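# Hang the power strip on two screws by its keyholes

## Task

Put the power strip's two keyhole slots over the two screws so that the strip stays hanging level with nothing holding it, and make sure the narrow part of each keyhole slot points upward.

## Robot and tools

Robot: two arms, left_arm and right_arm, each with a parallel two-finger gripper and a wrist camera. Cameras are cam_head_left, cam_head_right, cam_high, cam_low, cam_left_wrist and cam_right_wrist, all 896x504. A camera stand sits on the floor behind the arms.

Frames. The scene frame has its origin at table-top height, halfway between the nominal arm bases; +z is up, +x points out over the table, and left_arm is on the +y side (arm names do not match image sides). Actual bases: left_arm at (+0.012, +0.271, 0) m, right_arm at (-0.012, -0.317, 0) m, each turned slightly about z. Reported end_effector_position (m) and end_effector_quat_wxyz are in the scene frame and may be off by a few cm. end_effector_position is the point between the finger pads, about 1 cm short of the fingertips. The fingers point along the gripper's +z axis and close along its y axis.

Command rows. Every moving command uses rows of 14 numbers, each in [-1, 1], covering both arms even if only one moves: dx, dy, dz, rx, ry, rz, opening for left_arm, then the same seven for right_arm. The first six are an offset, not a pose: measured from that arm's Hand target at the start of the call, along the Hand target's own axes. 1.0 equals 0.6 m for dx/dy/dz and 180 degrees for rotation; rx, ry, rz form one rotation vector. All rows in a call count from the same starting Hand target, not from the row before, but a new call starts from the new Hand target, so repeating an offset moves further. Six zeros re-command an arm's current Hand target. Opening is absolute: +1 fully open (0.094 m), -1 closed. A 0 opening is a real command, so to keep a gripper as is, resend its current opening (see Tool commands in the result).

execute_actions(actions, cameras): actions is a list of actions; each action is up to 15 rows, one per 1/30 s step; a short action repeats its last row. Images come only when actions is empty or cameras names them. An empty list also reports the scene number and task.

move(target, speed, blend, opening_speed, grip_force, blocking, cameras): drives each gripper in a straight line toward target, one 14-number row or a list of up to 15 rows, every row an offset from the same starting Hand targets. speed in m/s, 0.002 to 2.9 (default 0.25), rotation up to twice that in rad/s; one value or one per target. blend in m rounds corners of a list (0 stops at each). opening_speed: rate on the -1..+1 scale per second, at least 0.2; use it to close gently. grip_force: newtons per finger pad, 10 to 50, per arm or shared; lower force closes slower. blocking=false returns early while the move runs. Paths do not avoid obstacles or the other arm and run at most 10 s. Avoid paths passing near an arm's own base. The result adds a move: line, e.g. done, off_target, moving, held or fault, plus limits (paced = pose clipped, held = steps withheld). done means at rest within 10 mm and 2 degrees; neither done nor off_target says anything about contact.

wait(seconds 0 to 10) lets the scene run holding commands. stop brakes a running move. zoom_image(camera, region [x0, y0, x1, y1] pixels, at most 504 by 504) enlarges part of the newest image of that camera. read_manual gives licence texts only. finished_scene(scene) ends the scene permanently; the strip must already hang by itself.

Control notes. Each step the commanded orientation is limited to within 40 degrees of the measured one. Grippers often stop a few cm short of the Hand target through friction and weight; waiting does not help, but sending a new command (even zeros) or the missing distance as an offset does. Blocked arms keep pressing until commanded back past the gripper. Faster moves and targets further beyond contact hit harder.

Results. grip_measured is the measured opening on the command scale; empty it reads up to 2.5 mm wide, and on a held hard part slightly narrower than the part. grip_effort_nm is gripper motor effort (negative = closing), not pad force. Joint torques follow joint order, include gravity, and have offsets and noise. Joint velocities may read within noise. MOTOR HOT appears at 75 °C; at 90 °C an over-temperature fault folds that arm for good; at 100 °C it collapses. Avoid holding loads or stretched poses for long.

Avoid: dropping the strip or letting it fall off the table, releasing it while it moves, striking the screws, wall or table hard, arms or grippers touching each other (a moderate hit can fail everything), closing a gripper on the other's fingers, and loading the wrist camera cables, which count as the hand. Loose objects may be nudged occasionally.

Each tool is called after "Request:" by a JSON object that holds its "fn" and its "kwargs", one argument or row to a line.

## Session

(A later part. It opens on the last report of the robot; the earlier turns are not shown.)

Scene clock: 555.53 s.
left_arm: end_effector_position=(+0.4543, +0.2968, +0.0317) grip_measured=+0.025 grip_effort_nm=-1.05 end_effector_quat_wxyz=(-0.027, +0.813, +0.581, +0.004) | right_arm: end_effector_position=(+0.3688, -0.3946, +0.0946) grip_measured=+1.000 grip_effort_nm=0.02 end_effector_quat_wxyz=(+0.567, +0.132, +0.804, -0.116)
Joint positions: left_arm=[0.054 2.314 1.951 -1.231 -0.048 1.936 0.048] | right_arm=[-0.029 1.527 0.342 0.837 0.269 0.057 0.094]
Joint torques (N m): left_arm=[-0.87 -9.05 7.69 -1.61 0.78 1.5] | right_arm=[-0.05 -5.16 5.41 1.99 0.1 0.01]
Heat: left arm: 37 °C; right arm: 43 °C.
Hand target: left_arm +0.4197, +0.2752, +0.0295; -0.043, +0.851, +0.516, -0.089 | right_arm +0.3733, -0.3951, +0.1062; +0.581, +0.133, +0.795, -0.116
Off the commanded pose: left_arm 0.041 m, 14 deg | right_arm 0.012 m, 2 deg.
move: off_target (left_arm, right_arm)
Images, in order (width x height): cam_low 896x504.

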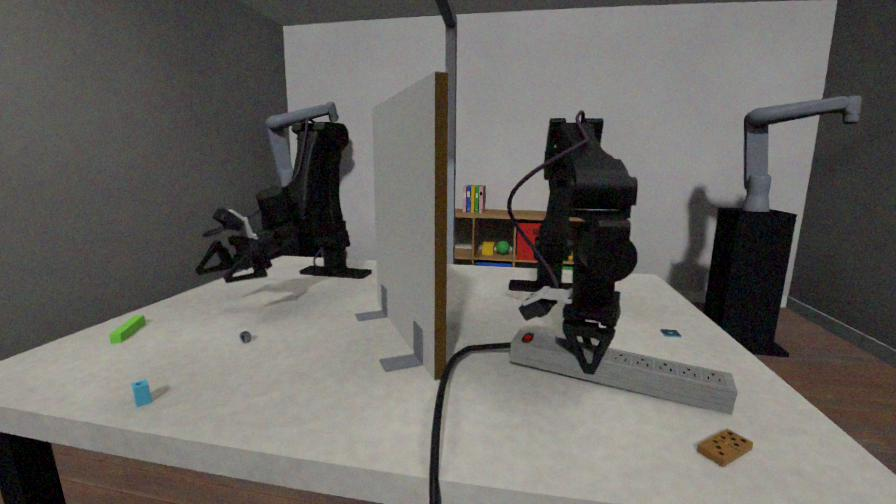

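Request:
{"fn": "move", "kwargs": {
  "target": [0,0,0.01,0,0.02,0,-0.4,0,0,0,0,0,0,1],
  "speed": 0.05
}}

Request:
{"fn": "move", "kwargs": {
  "target": [0,0,0,0,0,0,0.9,0,0,0,0,0,0,1],
  "opening_speed": 0.6,
  "cameras": ["cam_low","cam_left_wrist"]
}}

Scene clock: 559.73 s.
left_arm: end_effector_position=(+0.4530, +0.2976, +0.0307) grip_measured=+0.025 grip_effort_nm=-1.05 end_effector_quat_wxyz=(-0.031, +0.814, +0.580, +0.004) | right_arm: end_effector_position=(+0.3688, -0.3946, +0.0946) grip_measured=+1.000 grip_effort_nm=0.02 end_effector_quat_wxyz=(+0.567, +0.132, +0.804, -0.116)
Joint positions: left_arm=[0.052 2.314 1.946 -1.231 -0.057 1.936 0.048] | right_arm=[-0.029 1.527 0.342 0.837 0.269 0.057 0.094]
Joint torques (N m): left_arm=[-2.43 -10.09 4.25 -1.15 0.24 1.3] | right_arm=[-0.05 -5.07 5.37 1.94 0.08 0.02]
Heat: left arm: 37 °C; right arm: 43 °C.
Hand target: left_arm +0.4186, +0.2750, +0.0236; -0.059, +0.853, +0.514, -0.063 | right_arm +0.3733, -0.3951, +0.1062; +0.581, +0.133, +0.795, -0.116
Off the commanded pose: left_arm 0.042 m, 12 deg | right_arm 0.012 m, 2 deg.
move: off_target (left_arm, right_arm)

Scene clock: 562.40 s.
left_arm: end_effector_position=(+0.4359, +0.2895, +0.0291) grip_measured=+0.899 grip_effort_nm=0.04 end_effector_quat_wxyz=(-0.053, +0.838, +0.542, -0.023) | right_arm: end_effector_position=(+0.3688, -0.3946, +0.0946) grip_measured=+1.000 grip_effort_nm=0.02 end_effector_quat_wxyz=(+0.567, +0.132, +0.804, -0.116)
Joint positions: left_arm=[0.031 2.313 1.933 -1.286 -0.065 2.003 0.089] | right_arm=[-0.029 1.527 0.342 0.837 0.269 0.057 0.094]
Joint torques (N m): left_arm=[-1.17 -9.85 4.93 -0.68 0.31 0.53] | right_arm=[0.01 -5.18 5.5 1.95 0.07 0.02]
Heat: left arm: 37 °C; right arm: 44 °C.
Hand target: left_arm +0.4186, +0.2750, +0.0236; -0.059, +0.853, +0.514, -0.063 | right_arm +0.3733, -0.3951, +0.1062; +0.581, +0.133, +0.795, -0.116
Off the commanded pose: left_arm 0.023 m, 6 deg | right_arm 0.012 m, 2 deg.
move: off_target (left_arm, right_arm)
Images, in order (width x height): cam_low 896x504, cam_left_wrist 896x504.

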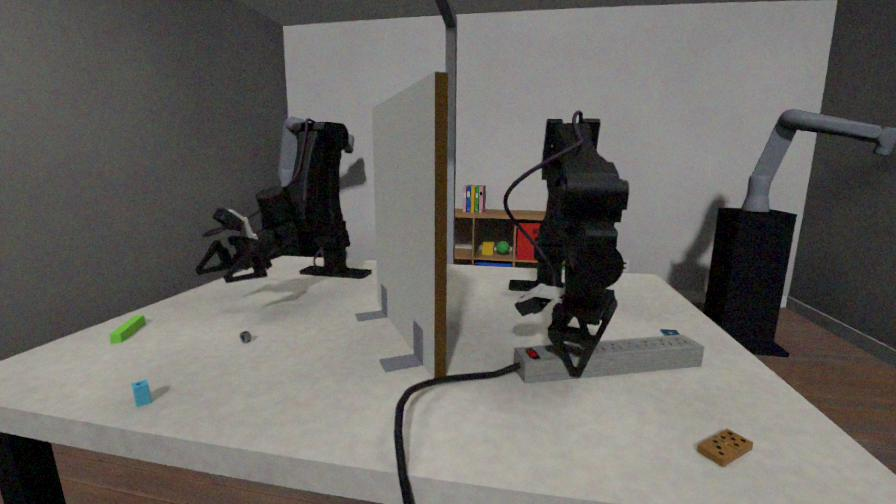

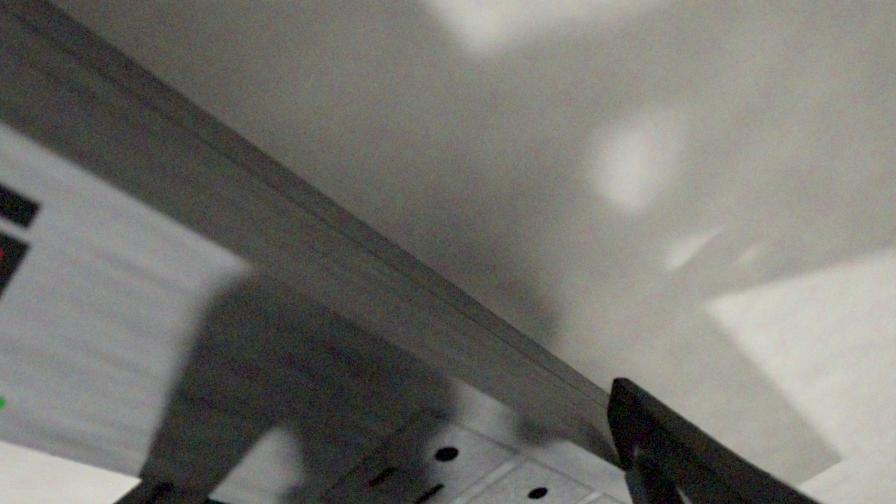

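Request:
{"fn": "move", "kwargs": {
  "target": [0,0,-0.2,0,0,0,0.9,0,0,0,0,0,0,1],
  "speed": 0.1,
  "cameras": ["cam_low","cam_left_wrist","cam_high","cam_head_left"]
}}

Scene clock: 568.10 s.
left_arm: end_effector_position=(+0.4405, +0.2765, +0.1206) grip_measured=+0.899 grip_effort_nm=0.03 end_effector_quat_wxyz=(-0.032, +0.851, +0.524, +0.001) | right_arm: end_effector_position=(+0.3688, -0.3946, +0.0946) grip_measured=+1.000 grip_effort_nm=0.02 end_effector_quat_wxyz=(+0.567, +0.132, +0.804, -0.116)
Joint positions: left_arm=[0.005 2.267 2.224 -1.56 -0.055 2.024 0.089] | right_arm=[-0.029 1.527 0.342 0.837 0.269 0.057 0.094]
Joint torques (N m): left_arm=[-0.72 -12.72 8.13 -0.32 0.16 0.21] | right_arm=[-0.02 -5 5.44 1.99 0.11 0.02]
Heat: left arm: 37 °C; right arm: 44 °C.
Hand target: left_arm +0.4386, +0.2707, +0.1418; -0.059, +0.853, +0.514, -0.063 | right_arm +0.3733, -0.3951, +0.1062; +0.581, +0.133, +0.795, -0.116
Off the commanded pose: left_arm 0.022 m, 8 deg | right_arm 0.012 m, 2 deg.
joint sent to its limit (left arm) — joint 4 (wrist pitch), lower limit. The joint targets are off in position and orientation.
move: off_target (left_arm, right_arm)
Images, in order (width x height): cam_head_left 896x504, cam_high 896x504, cam_low 896x504, cam_left_wrist 896x504.

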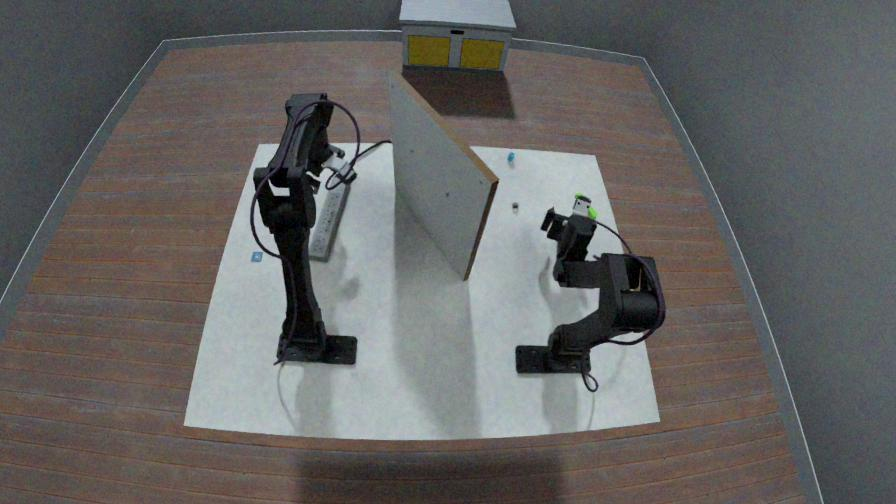

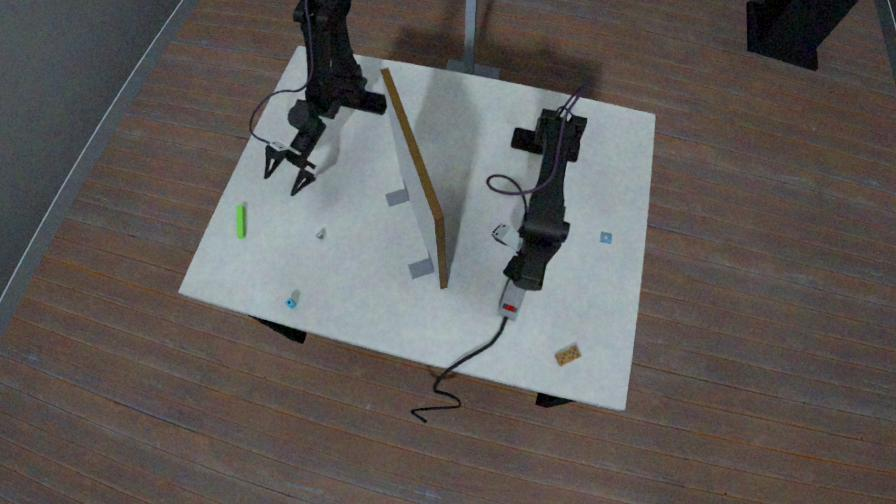

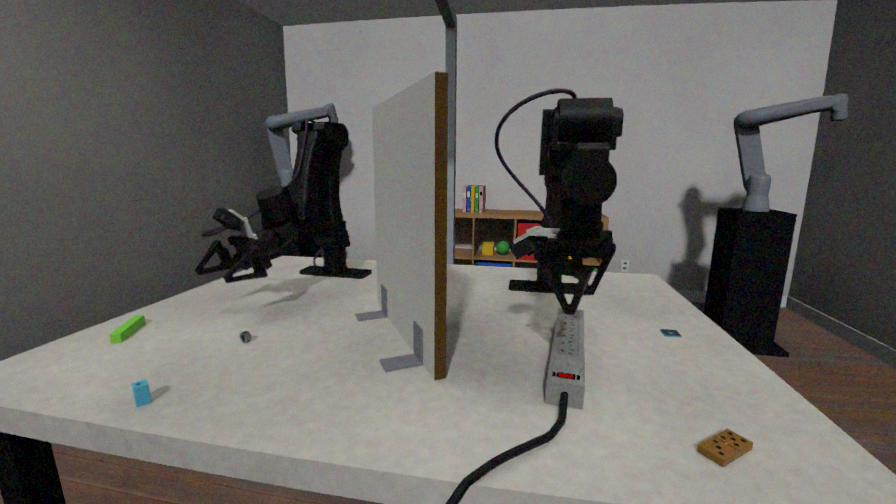

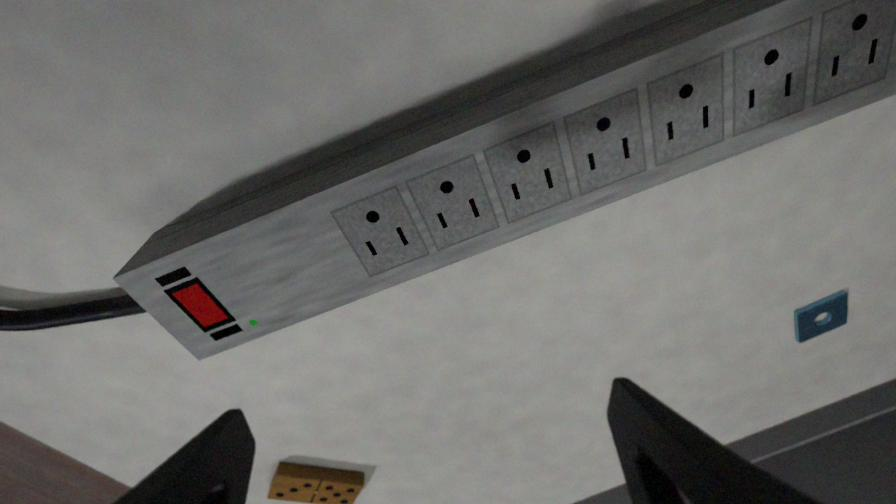

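Request:
{"fn": "move", "kwargs": {
  "target": [-0.0113,0.0188,0.0852,-0.0503,-0.0398,-0.6,0.9,0,0,0,0,0,0,1],
  "speed": 0.3,
  "cameras": ["cam_left_wrist","cam_high"]
}}

Scene clock: 613.03 s.
left_arm: end_effector_position=(+0.4328, +0.2687, +0.0734) grip_measured=+0.899 grip_effort_nm=0.03 end_effector_quat_wxyz=(-0.028, +0.081, +0.996, +0.004) | right_arm: end_effector_position=(+0.3688, -0.3946, +0.0946) grip_measured=+1.000 grip_effort_nm=0.02 end_effector_quat_wxyz=(+0.567, +0.132, +0.804, -0.116)
Joint positions: left_arm=[0.005 2.236 1.985 -1.376 -0.011 0.149 0.089] | right_arm=[-0.029 1.527 0.342 0.837 0.269 0.057 0.094]
Joint torques (N m): left_arm=[-0.65 -13.59 5.16 0.14 0.13 -0.09] | right_arm=[0.01 -5.09 5.35 1.97 0.11 0]
Heat: left arm: 37 °C; right arm: 44 °C.
Hand target: left_arm +0.4368, +0.2613, +0.0899; +0.000, +0.083, +0.997, +0.000 | right_arm +0.3733, -0.3951, +0.1062; +0.581, +0.133, +0.795, -0.116
Off the commanded pose: left_arm 0.019 m, 3 deg | right_arm 0.012 m, 2 deg.
move: off_target (left_arm, right_arm)
Images, in order (width x height): cam_high 896x504, cam_left_wrist 896x504.

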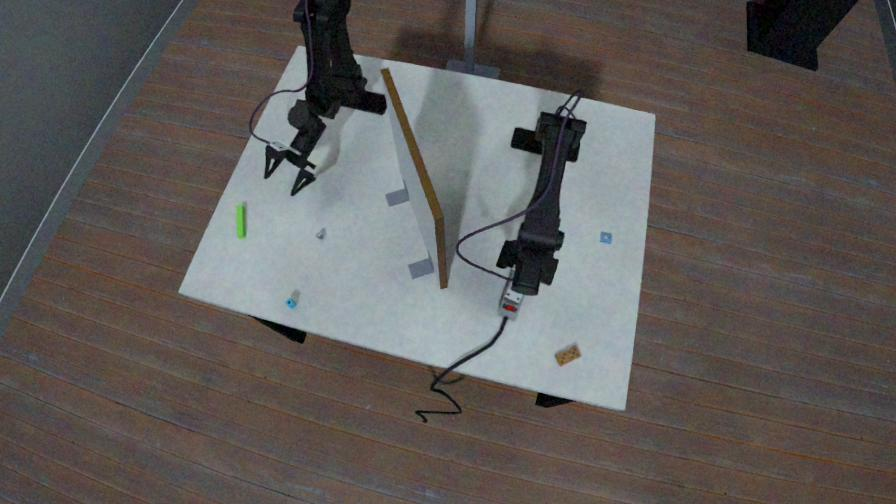

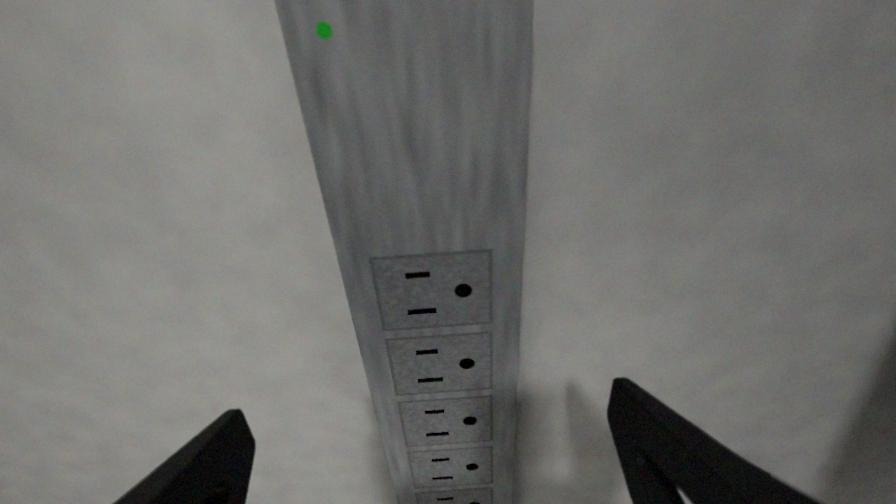

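Request:
{"fn": "move", "kwargs": {
  "target": [-0.006,-0.008,0.075,0,0.015,0,0.9,0,0,0,0,0,0,1],
  "speed": 0.08
}}

Scene clock: 619.60 s.
left_arm: end_effector_position=(+0.4385, +0.2588, +0.0566) grip_measured=+0.899 grip_effort_nm=0.03 end_effector_quat_wxyz=(-0.017, +0.085, +0.996, +0.005) | right_arm: end_effector_position=(+0.3688, -0.3946, +0.0946) grip_measured=+1.000 grip_effort_nm=0.02 end_effector_quat_wxyz=(+0.567, +0.132, +0.804, -0.116)
Joint positions: left_arm=[-0.018 2.241 1.926 -1.291 -0.011 0.134 0.089] | right_arm=[-0.029 1.527 0.342 0.837 0.269 0.057 0.094]
Joint torques (N m): left_arm=[-0.65 -8.53 5.23 0.17 0.05 -0.1] | right_arm=[-0.05 -5.04 5.37 1.96 0.08 0]
Heat: left arm: 38 °C; right arm: 44 °C.
Hand target: left_arm +0.4395, +0.2560, +0.0449; -0.023, +0.083, +0.996, +0.002 | right_arm +0.3733, -0.3951, +0.1062; +0.581, +0.133, +0.795, -0.116
Off the commanded pose: left_arm 0.012 m, 1 deg | right_arm 0.012 m, 2 deg.
move: off_target (left_arm, right_arm)

Request:
{"fn": "move", "kwargs": {
  "target": [0,0.007,0.0517,0,0,0,0.9,0,0,0,0,0,0,1],
  "speed": 0.08,
  "cameras": ["cam_left_wrist","cam_low"]
}}

Scene clock: 624.23 s.
left_arm: end_effector_position=(+0.4374, +0.2589, +0.0235) grip_measured=+0.899 grip_effort_nm=0.03 end_effector_quat_wxyz=(-0.020, +0.085, +0.996, +0.005) | right_arm: end_effector_position=(+0.3688, -0.3946, +0.0946) grip_measured=+1.000 grip_effort_nm=0.02 end_effector_quat_wxyz=(+0.567, +0.132, +0.804, -0.116)
Joint positions: left_arm=[-0.018 2.262 1.83 -1.179 -0.011 0.134 0.089] | right_arm=[-0.029 1.527 0.342 0.837 0.269 0.057 0.094]
Joint torques (N m): left_arm=[0.09 -8.69 5.42 0.19 0.04 0.02] | right_arm=[-0.08 -4.97 5.38 1.95 0.08 0]
Heat: left arm: 37 °C; right arm: 44 °C.
Hand target: left_arm +0.4389, +0.2604, +0.0139; -0.023, +0.083, +0.996, +0.002 | right_arm +0.3733, -0.3951, +0.1062; +0.581, +0.133, +0.795, -0.116
Off the commanded pose: left_arm 0.010 m, 1 deg | right_arm 0.012 m, 2 deg.
move: off_target (right_arm)
Images, in order (width x height): cam_low 896x504, cam_left_wrist 896x504.

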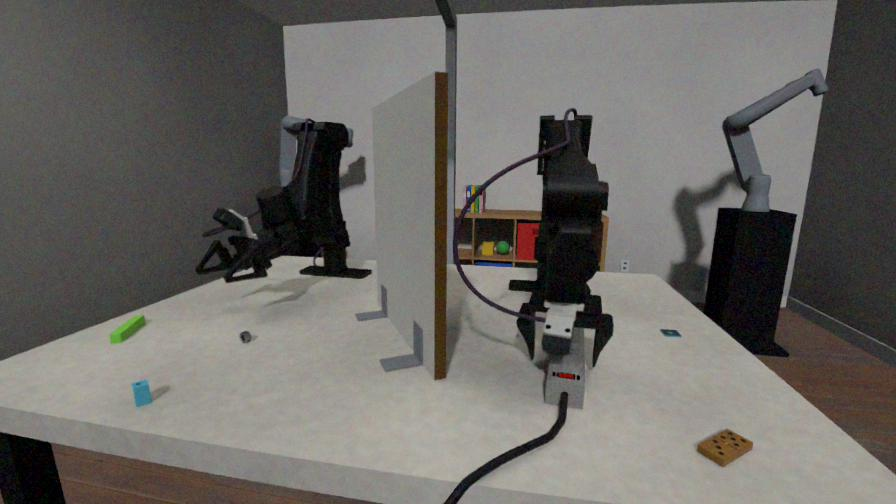

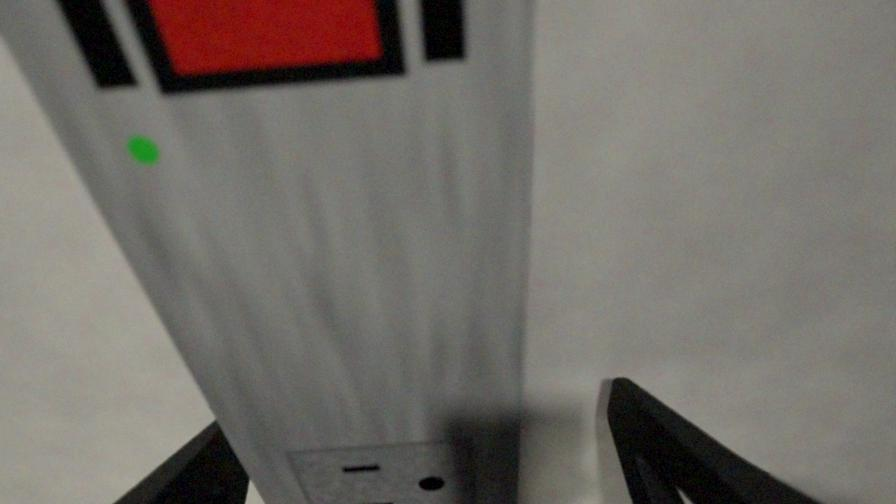

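Request:
{"fn": "move", "kwargs": {
  "target": [0,0.018,0,0,0,0,0.9,0,0,0,0,0,0,1],
  "speed": 0.08
}}

Request:
{"fn": "move", "kwargs": {
  "target": [0,0,0,0,0,0,-0.4,0,0,0,0,0,0,1],
  "opening_speed": 0.7,
  "cameras": ["cam_left_wrist"]
}}

Scene clock: 630.30 s.
left_arm: end_effector_position=(+0.4376, +0.2713, +0.0235) grip_measured=+0.899 grip_effort_nm=0.03 end_effector_quat_wxyz=(-0.020, +0.077, +0.997, +0.004) | right_arm: end_effector_position=(+0.3688, -0.3946, +0.0946) grip_measured=+1.000 grip_effort_nm=0.02 end_effector_quat_wxyz=(+0.567, +0.132, +0.804, -0.116)
Joint positions: left_arm=[0.011 2.262 1.83 -1.179 -0.011 0.147 0.089] | right_arm=[-0.029 1.527 0.342 0.837 0.269 0.057 0.094]
Joint torques (N m): left_arm=[0.38 -8.27 6.19 0.12 0.02 0.16] | right_arm=[-0.1 -5.14 5.55 2 0.08 0.01]
Heat: left arm: 37 °C; right arm: 44 °C.
Hand target: left_arm +0.4406, +0.2710, +0.0139; -0.023, +0.083, +0.996, +0.002 | right_arm +0.3733, -0.3951, +0.1062; +0.581, +0.133, +0.795, -0.116
Off the commanded pose: left_arm 0.010 m, 1 deg | right_arm 0.012 m, 2 deg.
move: off_target (right_arm)

Scene clock: 632.67 s.
left_arm: end_effector_position=(+0.4376, +0.2679, +0.0235) grip_measured=+0.027 grip_effort_nm=-1.05 end_effector_quat_wxyz=(-0.020, +0.081, +0.996, +0.004) | right_arm: end_effector_position=(+0.3688, -0.3946, +0.0946) grip_measured=+1.000 grip_effort_nm=0.02 end_effector_quat_wxyz=(+0.567, +0.132, +0.804, -0.116)
Joint positions: left_arm=[0.003 2.262 1.83 -1.179 -0.011 0.148 0.048] | right_arm=[-0.029 1.527 0.342 0.837 0.269 0.057 0.094]
Joint torques (N m): left_arm=[0.34 -8.24 6.2 0.12 0.02 0.17] | right_arm=[-0.13 -5.08 5.52 1.98 0.1 0.02]
Heat: left arm: 37 °C; right arm: 44 °C.
Hand target: left_arm +0.4406, +0.2710, +0.0139; -0.023, +0.083, +0.996, +0.002 | right_arm +0.3733, -0.3951, +0.1062; +0.581, +0.133, +0.795, -0.116
Off the commanded pose: left_arm 0.011 m, 0 deg | right_arm 0.012 m, 2 deg.
move: off_target (left_arm, right_arm)
Images, in order (width x height): cam_left_wrist 896x504.

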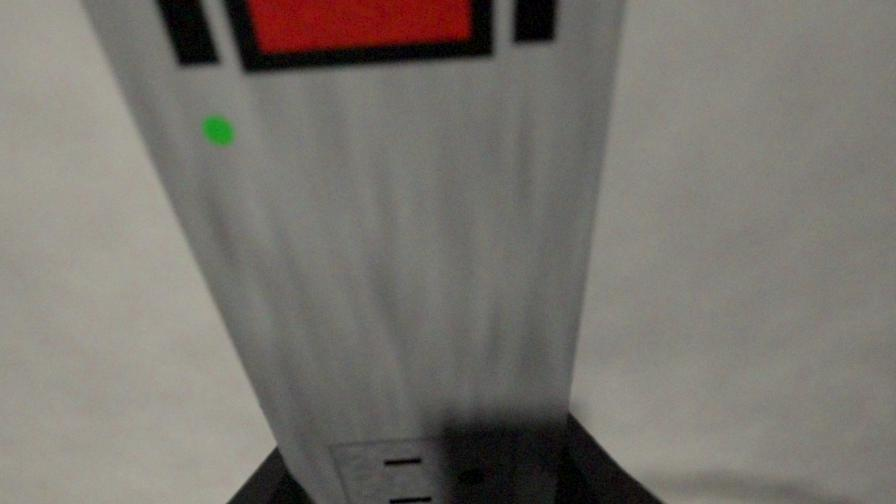

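Request:
{"fn": "move", "kwargs": {
  "target": [
    [0,0,-0.15,0,0,0,-0.4,0,0,0,0,0,0,1],
    [0.0587,0.0273,-0.441,-0.3968,-0.4735,0.3958,-0.4,0,0,0,0,0,0,1]
  ],
  "speed": 0.15,
  "blend": 0.03,
  "cameras": ["cam_left_wrist","cam_low","cam_high"]
}}

Scene clock: 651.63 s.
left_arm: end_effector_position=(+0.4247, +0.3025, +0.2409) grip_measured=+0.025 grip_effort_nm=-1.05 end_effector_quat_wxyz=(+0.579, +0.548, +0.446, +0.407) | right_arm: end_effector_position=(+0.3688, -0.3946, +0.0946) grip_measured=+1.000 grip_effort_nm=0.02 end_effector_quat_wxyz=(+0.567, +0.132, +0.804, -0.116)
Joint positions: left_arm=[0.338 1.382 0.566 0.817 0.595 1.5 0.048] | right_arm=[-0.029 1.527 0.342 0.837 0.269 0.057 0.094]
Joint torques (N m): left_arm=[0.29 -4.83 7.5 3.04 0.78 -0.26] | right_arm=[-0.06 -5.16 5.39 1.98 0.11 -0.01]
Heat: left arm: 38 °C; right arm: 44 °C.
Hand target: left_arm +0.4207, +0.2910, +0.2799; +0.618, +0.537, +0.376, +0.433 | right_arm +0.3733, -0.3951, +0.1062; +0.581, +0.133, +0.795, -0.116
Off the commanded pose: left_arm 0.041 m, 10 deg | right_arm 0.012 m, 2 deg.
move: off_target (left_arm, right_arm)
Images, in order (width x height): cam_high 896x504, cam_low 896x504, cam_left_wrist 896x504.

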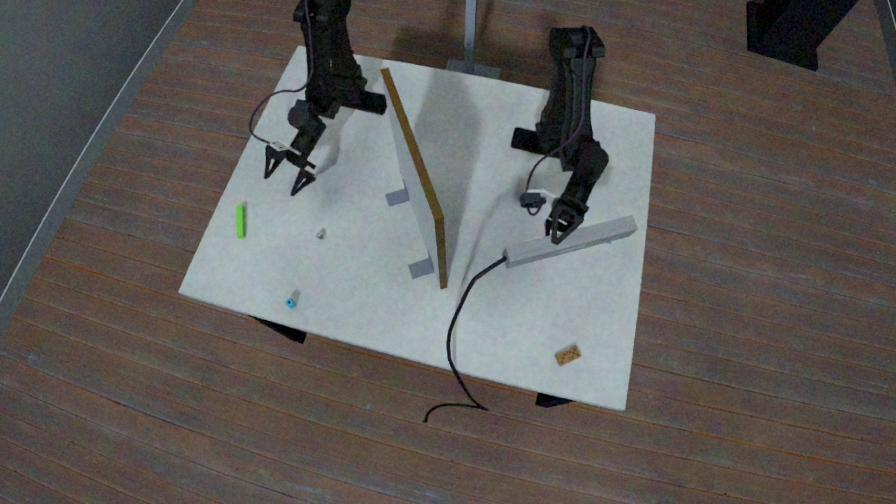

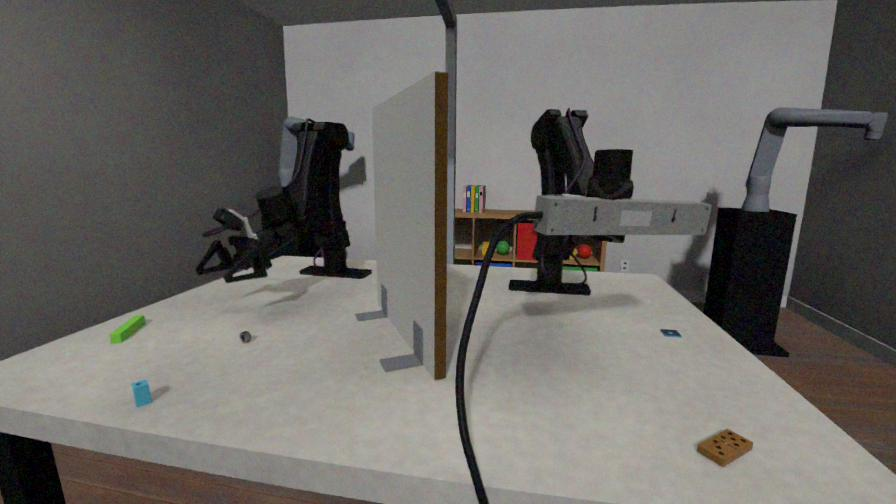

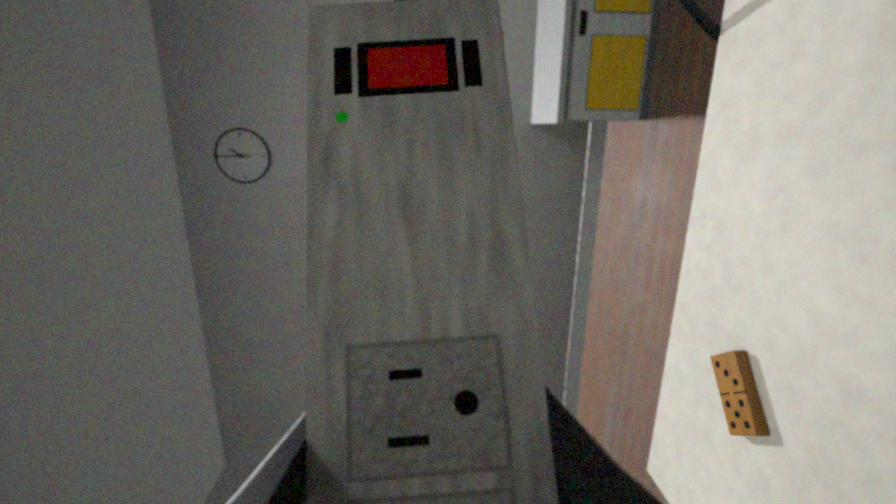

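Request:
{"fn": "move", "kwargs": {
  "target": [-0.0562,-0.1905,-0.0797,0.5385,0.0948,-0.0824,-0.4,0,0,0,0,0,0,1],
  "speed": 0.2,
  "cameras": ["cam_left_wrist","cam_low"]
}}

Scene clock: 741.23 s.
left_arm: end_effector_position=(+0.4086, +0.2781, +0.1616) grip_measured=+0.025 grip_effort_nm=-1.05 end_effector_quat_wxyz=(+0.046, +0.686, +0.725, +0.044) | right_arm: end_effector_position=(+0.3688, -0.3946, +0.0946) grip_measured=+1.000 grip_effort_nm=0.02 end_effector_quat_wxyz=(+0.567, +0.132, +0.804, -0.116)
Joint positions: left_arm=[0.034 1.948 1.891 -1.387 0.002 1.532 0.048] | right_arm=[-0.029 1.527 0.342 0.837 0.269 0.057 0.094]
Joint torques (N m): left_arm=[-1.22 -7.27 8.29 -1.16 -0.02 0.45] | right_arm=[-0.09 -5 5.48 1.99 0.12 0.02]
Heat: left arm: 47 °C; right arm: 44 °C.
Hand target: left_arm +0.3796, +0.2700, +0.1601; +0.000, +0.707, +0.707, +0.000 | right_arm +0.3733, -0.3951, +0.1062; +0.581, +0.133, +0.795, -0.116
Off the commanded pose: left_arm 0.030 m, 8 deg | right_arm 0.012 m, 2 deg.
move: off_target (left_arm, right_arm)
Images, in order (width x height): cam_low 896x504, cam_left_wrist 896x504.

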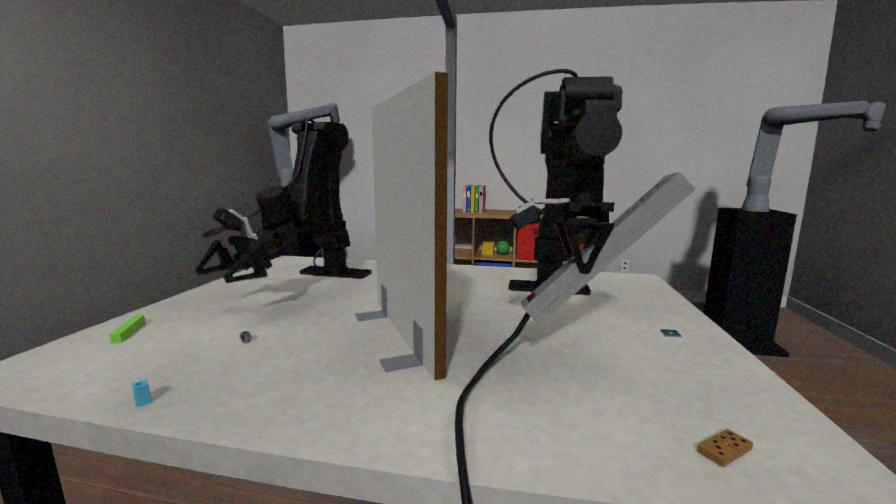

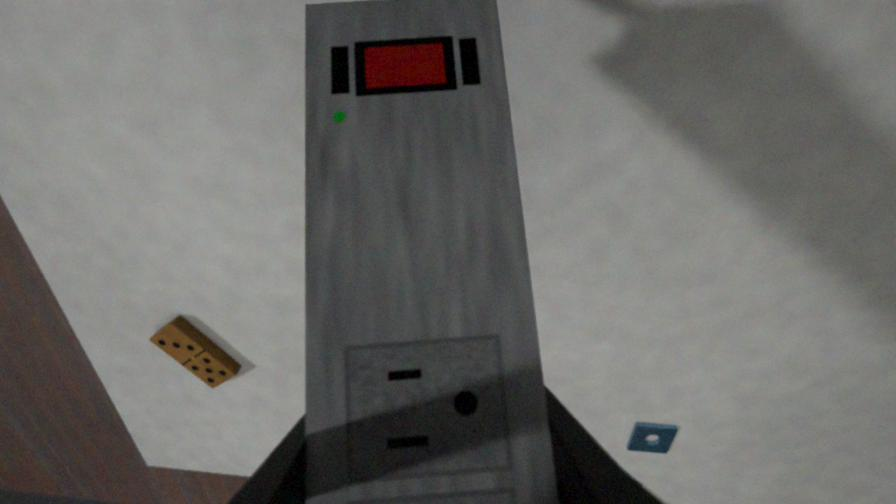

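Request:
{"fn": "move", "kwargs": {
  "target": [
    [0,-0.02,0.1,0,0,0,-0.4,0,0,0,0,0,0,1],
    [0.02,-0.02,0.25,0,0,0,-0.4,0,0,0,0,0,0,1]
  ],
  "speed": [0.12,0.04],
  "blend": 0.01,
  "cameras": ["cam_left_wrist","cam_low"]
}}

Scene clock: 749.83 s.
left_arm: end_effector_position=(+0.3992, +0.2929, +0.0304) grip_measured=+0.025 grip_effort_nm=-1.05 end_effector_quat_wxyz=(+0.045, +0.664, +0.745, +0.050) | right_arm: end_effector_position=(+0.3688, -0.3946, +0.0946) grip_measured=+1.000 grip_effort_nm=0.02 end_effector_quat_wxyz=(+0.567, +0.132, +0.804, -0.116)
Joint positions: left_arm=[0.068 1.948 1.362 -0.851 -0.008 1.507 0.048] | right_arm=[-0.029 1.527 0.342 0.837 0.269 0.057 0.094]
Joint torques (N m): left_arm=[-1.02 -6.3 3.71 -0.51 0.14 1.12] | right_arm=[-0.03 -5.19 5.49 1.96 0.09 -0.02]
Heat: left arm: 43 °C; right arm: 44 °C.
Hand target: left_arm +0.3675, +0.2820, +0.0101; +0.000, +0.707, +0.707, +0.000 | right_arm +0.3733, -0.3951, +0.1062; +0.581, +0.133, +0.795, -0.116
Off the commanded pose: left_arm 0.039 m, 10 deg | right_arm 0.012 m, 2 deg.
move: off_target (left_arm, right_arm)
Images, in order (width x height): cam_low 896x504, cam_left_wrist 896x504.

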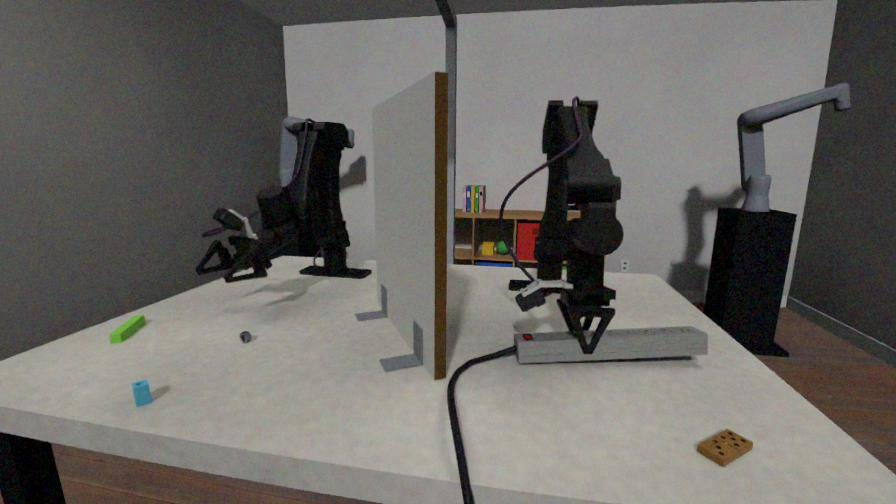

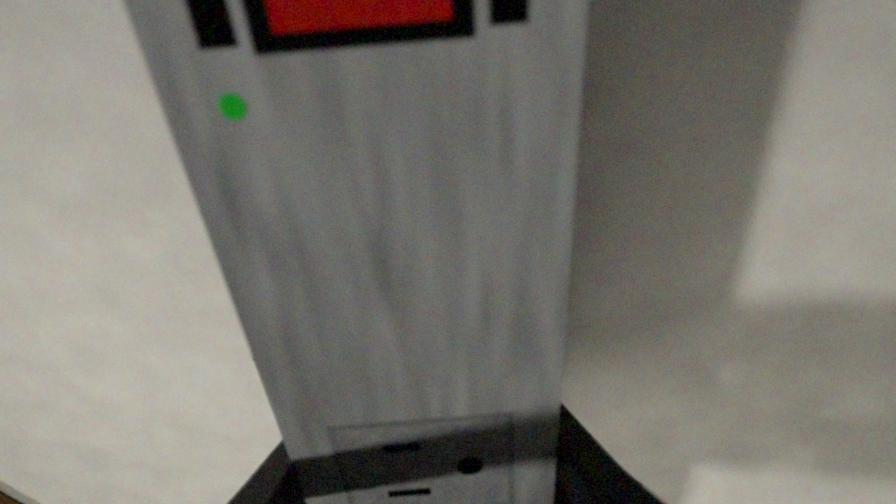

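Request:
{"fn": "move", "kwargs": {
  "target": [
    [0,0,-0.075,0,0,0,-0.4,0,0,0,0,0,0,1],
    [-0.1367,-0.0208,-0.0833,0,0,0.1667,-0.4,0,0,0,0,0,0,1],
    [-0.2867,-0.0875,-0.1,0,0,0.3167,-0.4,0,0,0,0,0,0,1]
  ],
  "speed": 0.12,
  "blend": 0.02,
  "cameras": ["cam_left_wrist","cam_low","cam_high","cam_head_left","cam_head_right"]
}}

Scene clock: 764.37 s.
left_arm: end_effector_position=(+0.3378, +0.1283, +0.0523) grip_measured=+0.025 grip_effort_nm=-1.05 end_effector_quat_wxyz=(-0.023, +0.942, +0.333, +0.036) | right_arm: end_effector_position=(+0.3688, -0.3946, +0.0946) grip_measured=+1.000 grip_effort_nm=0.02 end_effector_quat_wxyz=(+0.567, +0.132, +0.804, -0.116)
Joint positions: left_arm=[-0.44 1.909 1.406 -1.05 -0.083 2.006 0.048] | right_arm=[-0.029 1.527 0.342 0.837 0.269 0.057 0.094]
Joint torques (N m): left_arm=[-1.96 -11.21 6.76 -0.72 0.9 0.82] | right_arm=[-0.13 -5.03 5.35 1.97 0.09 0.01]
Heat: left arm: 40 °C; right arm: 44 °C.
Hand target: left_arm +0.3150, +0.1099, +0.0701; +0.000, +0.959, +0.284, +0.000 | right_arm +0.3733, -0.3951, +0.1062; +0.581, +0.133, +0.795, -0.116
Off the commanded pose: left_arm 0.034 m, 8 deg | right_arm 0.012 m, 2 deg.
move: off_target (left_arm, right_arm)
Images, in order (width x height): cam_head_left 896x504, cam_head_right 896x504, cam_high 896x504, cam_low 896x504, cam_left_wrist 896x504.

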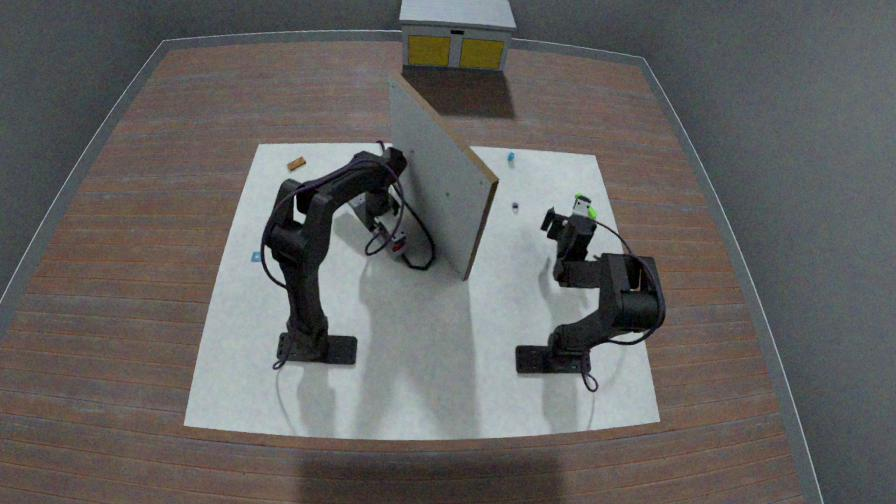

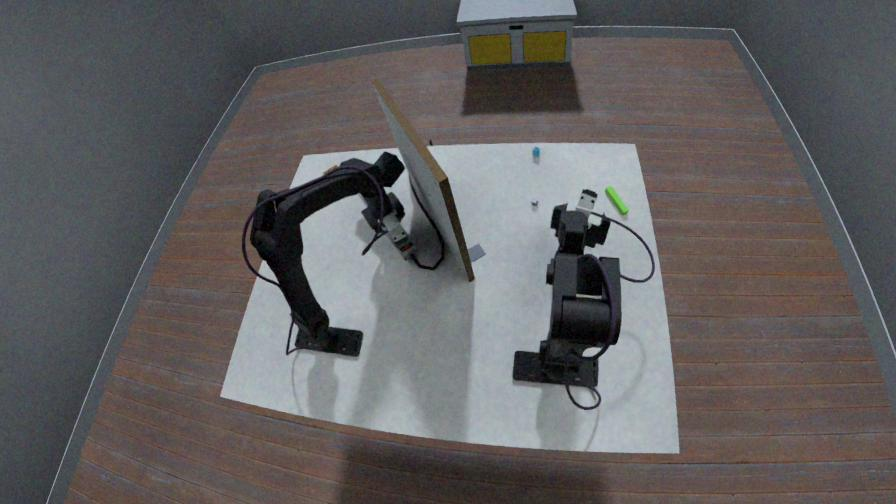

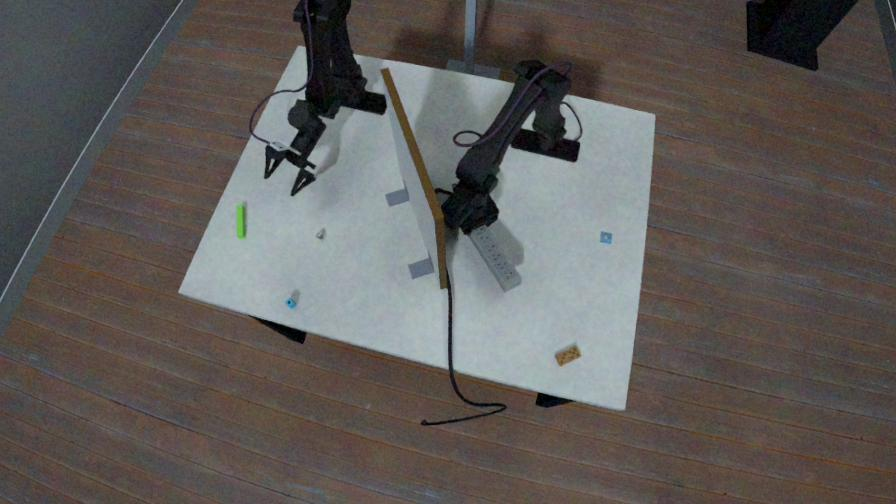

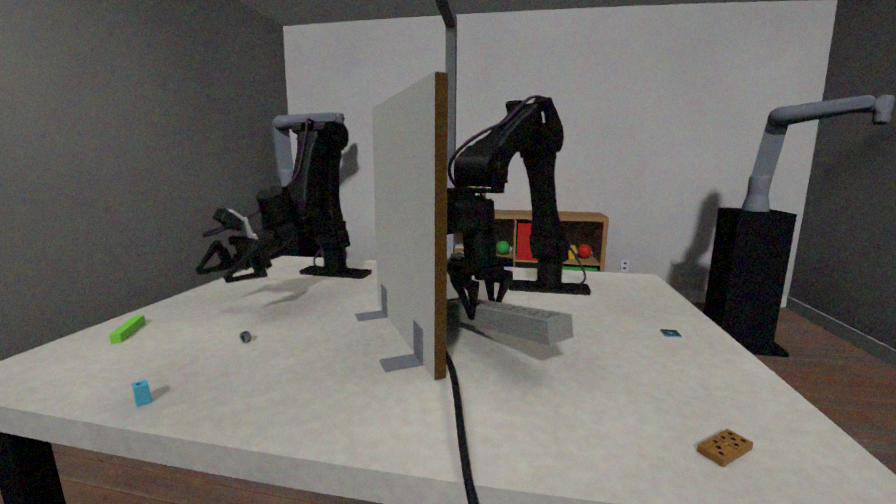

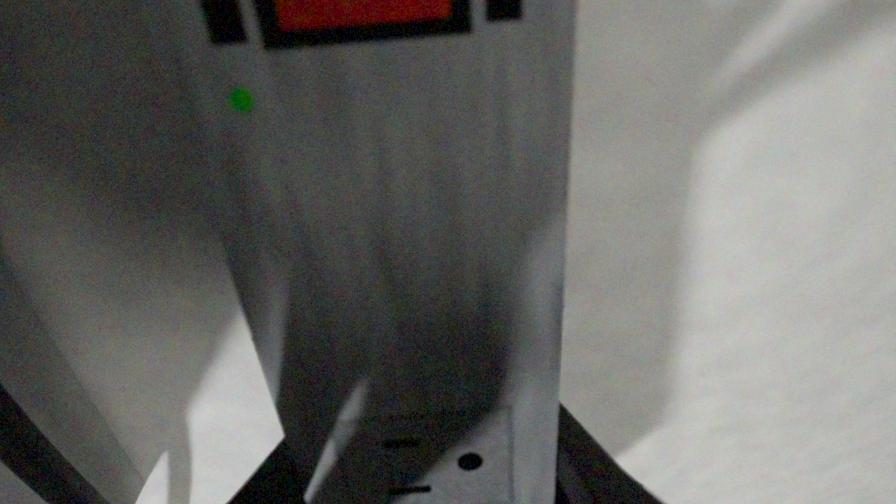

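Request:
{"fn": "move", "kwargs": {
  "target": [
    [-0.0597,0.0308,-0.125,-0.272,0,0,-0.4,0,0,0,0,0,0,1],
    [-0.1285,0.0755,-0.2667,-0.5443,-0.007,0.006,-0.4,0,0,0,0,0,0,1]
  ],
  "speed": 0.12,
  "blend": 0.03,
  "cameras": ["cam_left_wrist","cam_low","cam_high","cam_head_left","cam_head_right"]
}}

Scene clock: 792.70 s.
left_arm: end_effector_position=(+0.2862, +0.0397, +0.1970) grip_measured=+0.025 grip_effort_nm=-1.05 end_effector_quat_wxyz=(+0.678, +0.672, +0.214, +0.209) | right_arm: end_effector_position=(+0.3688, -0.3946, +0.0946) grip_measured=+1.000 grip_effort_nm=0.02 end_effector_quat_wxyz=(+0.567, +0.132, +0.804, -0.116)
Joint positions: left_arm=[-0.44 1.254 0.251 1.011 0.506 1.559 0.048] | right_arm=[-0.029 1.527 0.342 0.837 0.269 0.057 0.094]
Joint torques (N m): left_arm=[-1.47 -3.06 6.31 2.96 0.35 -0.74] | right_arm=[-0.08 -5.15 5.3 2 0.09 -0.02]
Heat: left arm: 41 °C; right arm: 44 °C.
Hand target: left_arm +0.2750, +0.0300, +0.2302; +0.726, +0.632, +0.179, +0.204 | right_arm +0.3733, -0.3951, +0.1062; +0.581, +0.133, +0.795, -0.116
Off the commanded pose: left_arm 0.036 m, 8 deg | right_arm 0.012 m, 2 deg.
move: off_target (left_arm, right_arm)
Images, in order (width x height): cam_head_left 896x504, cam_head_right 896x504, cam_high 896x504, cam_low 896x504, cam_left_wrist 896x504.

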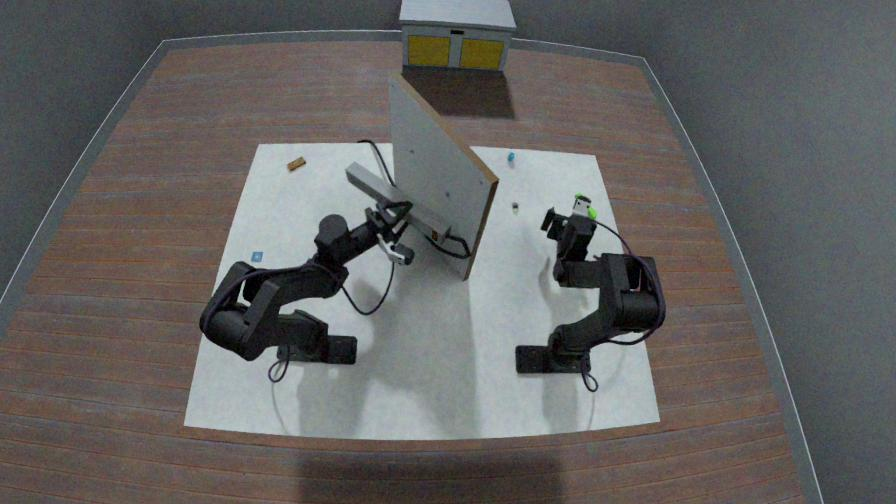

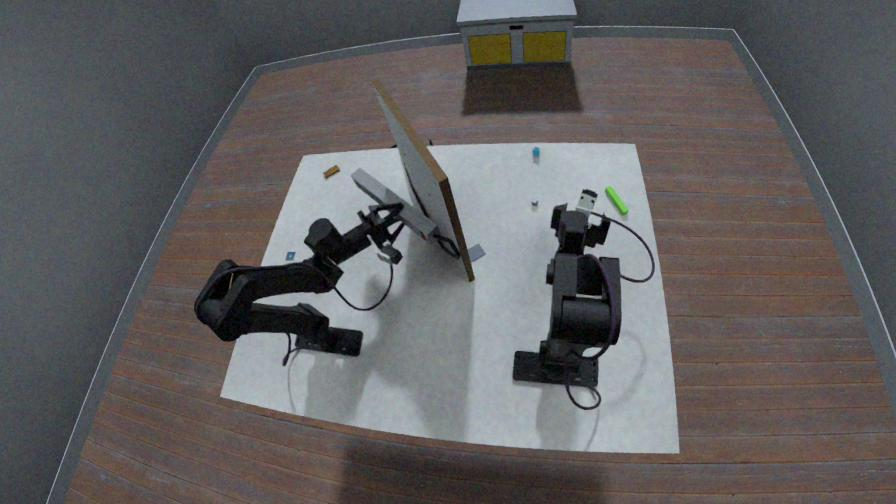

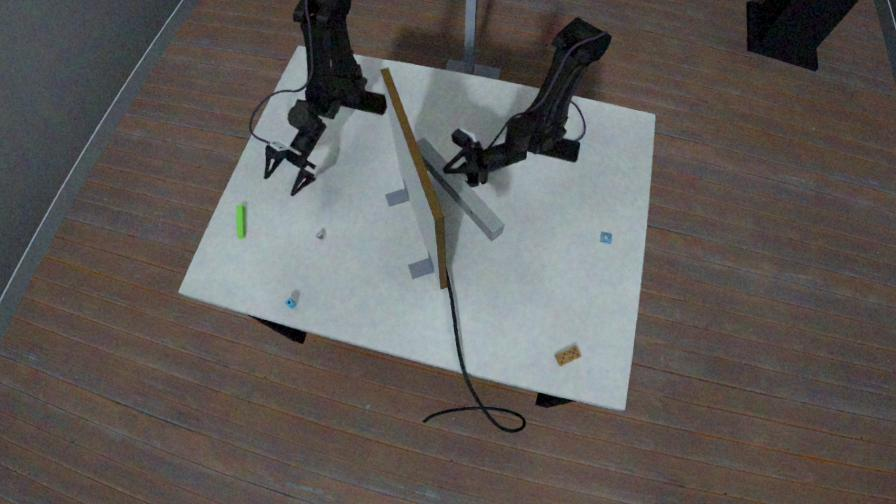

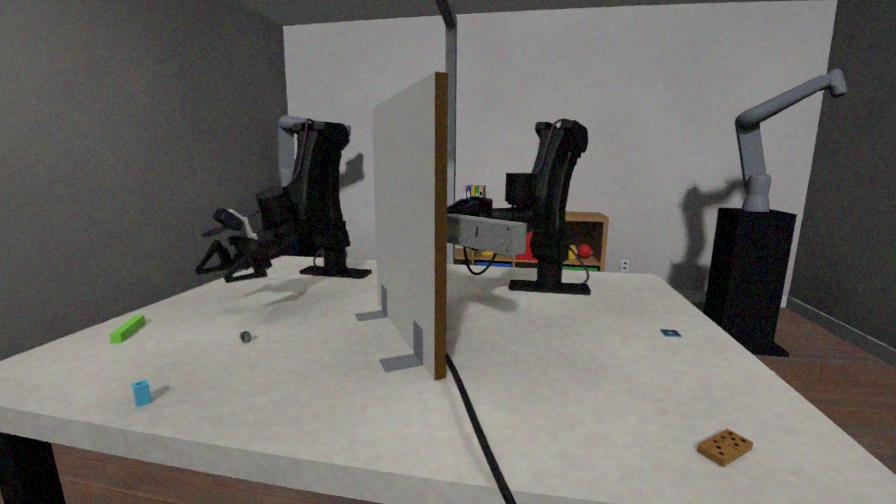

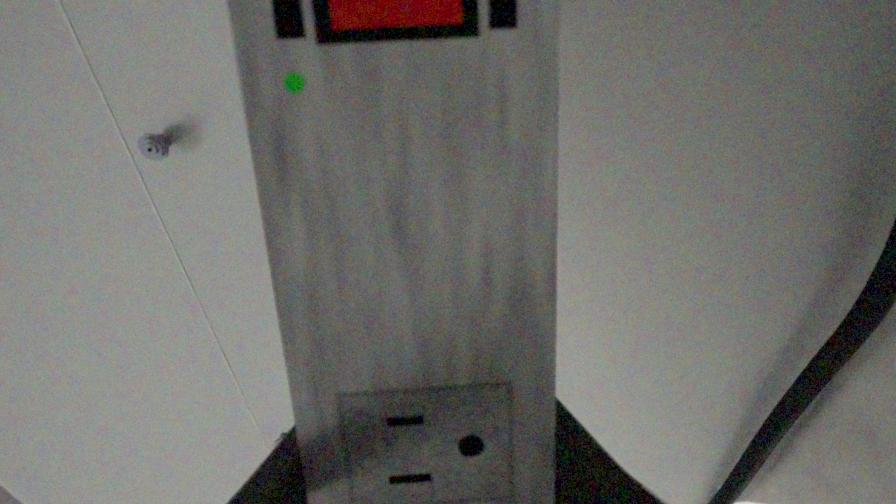

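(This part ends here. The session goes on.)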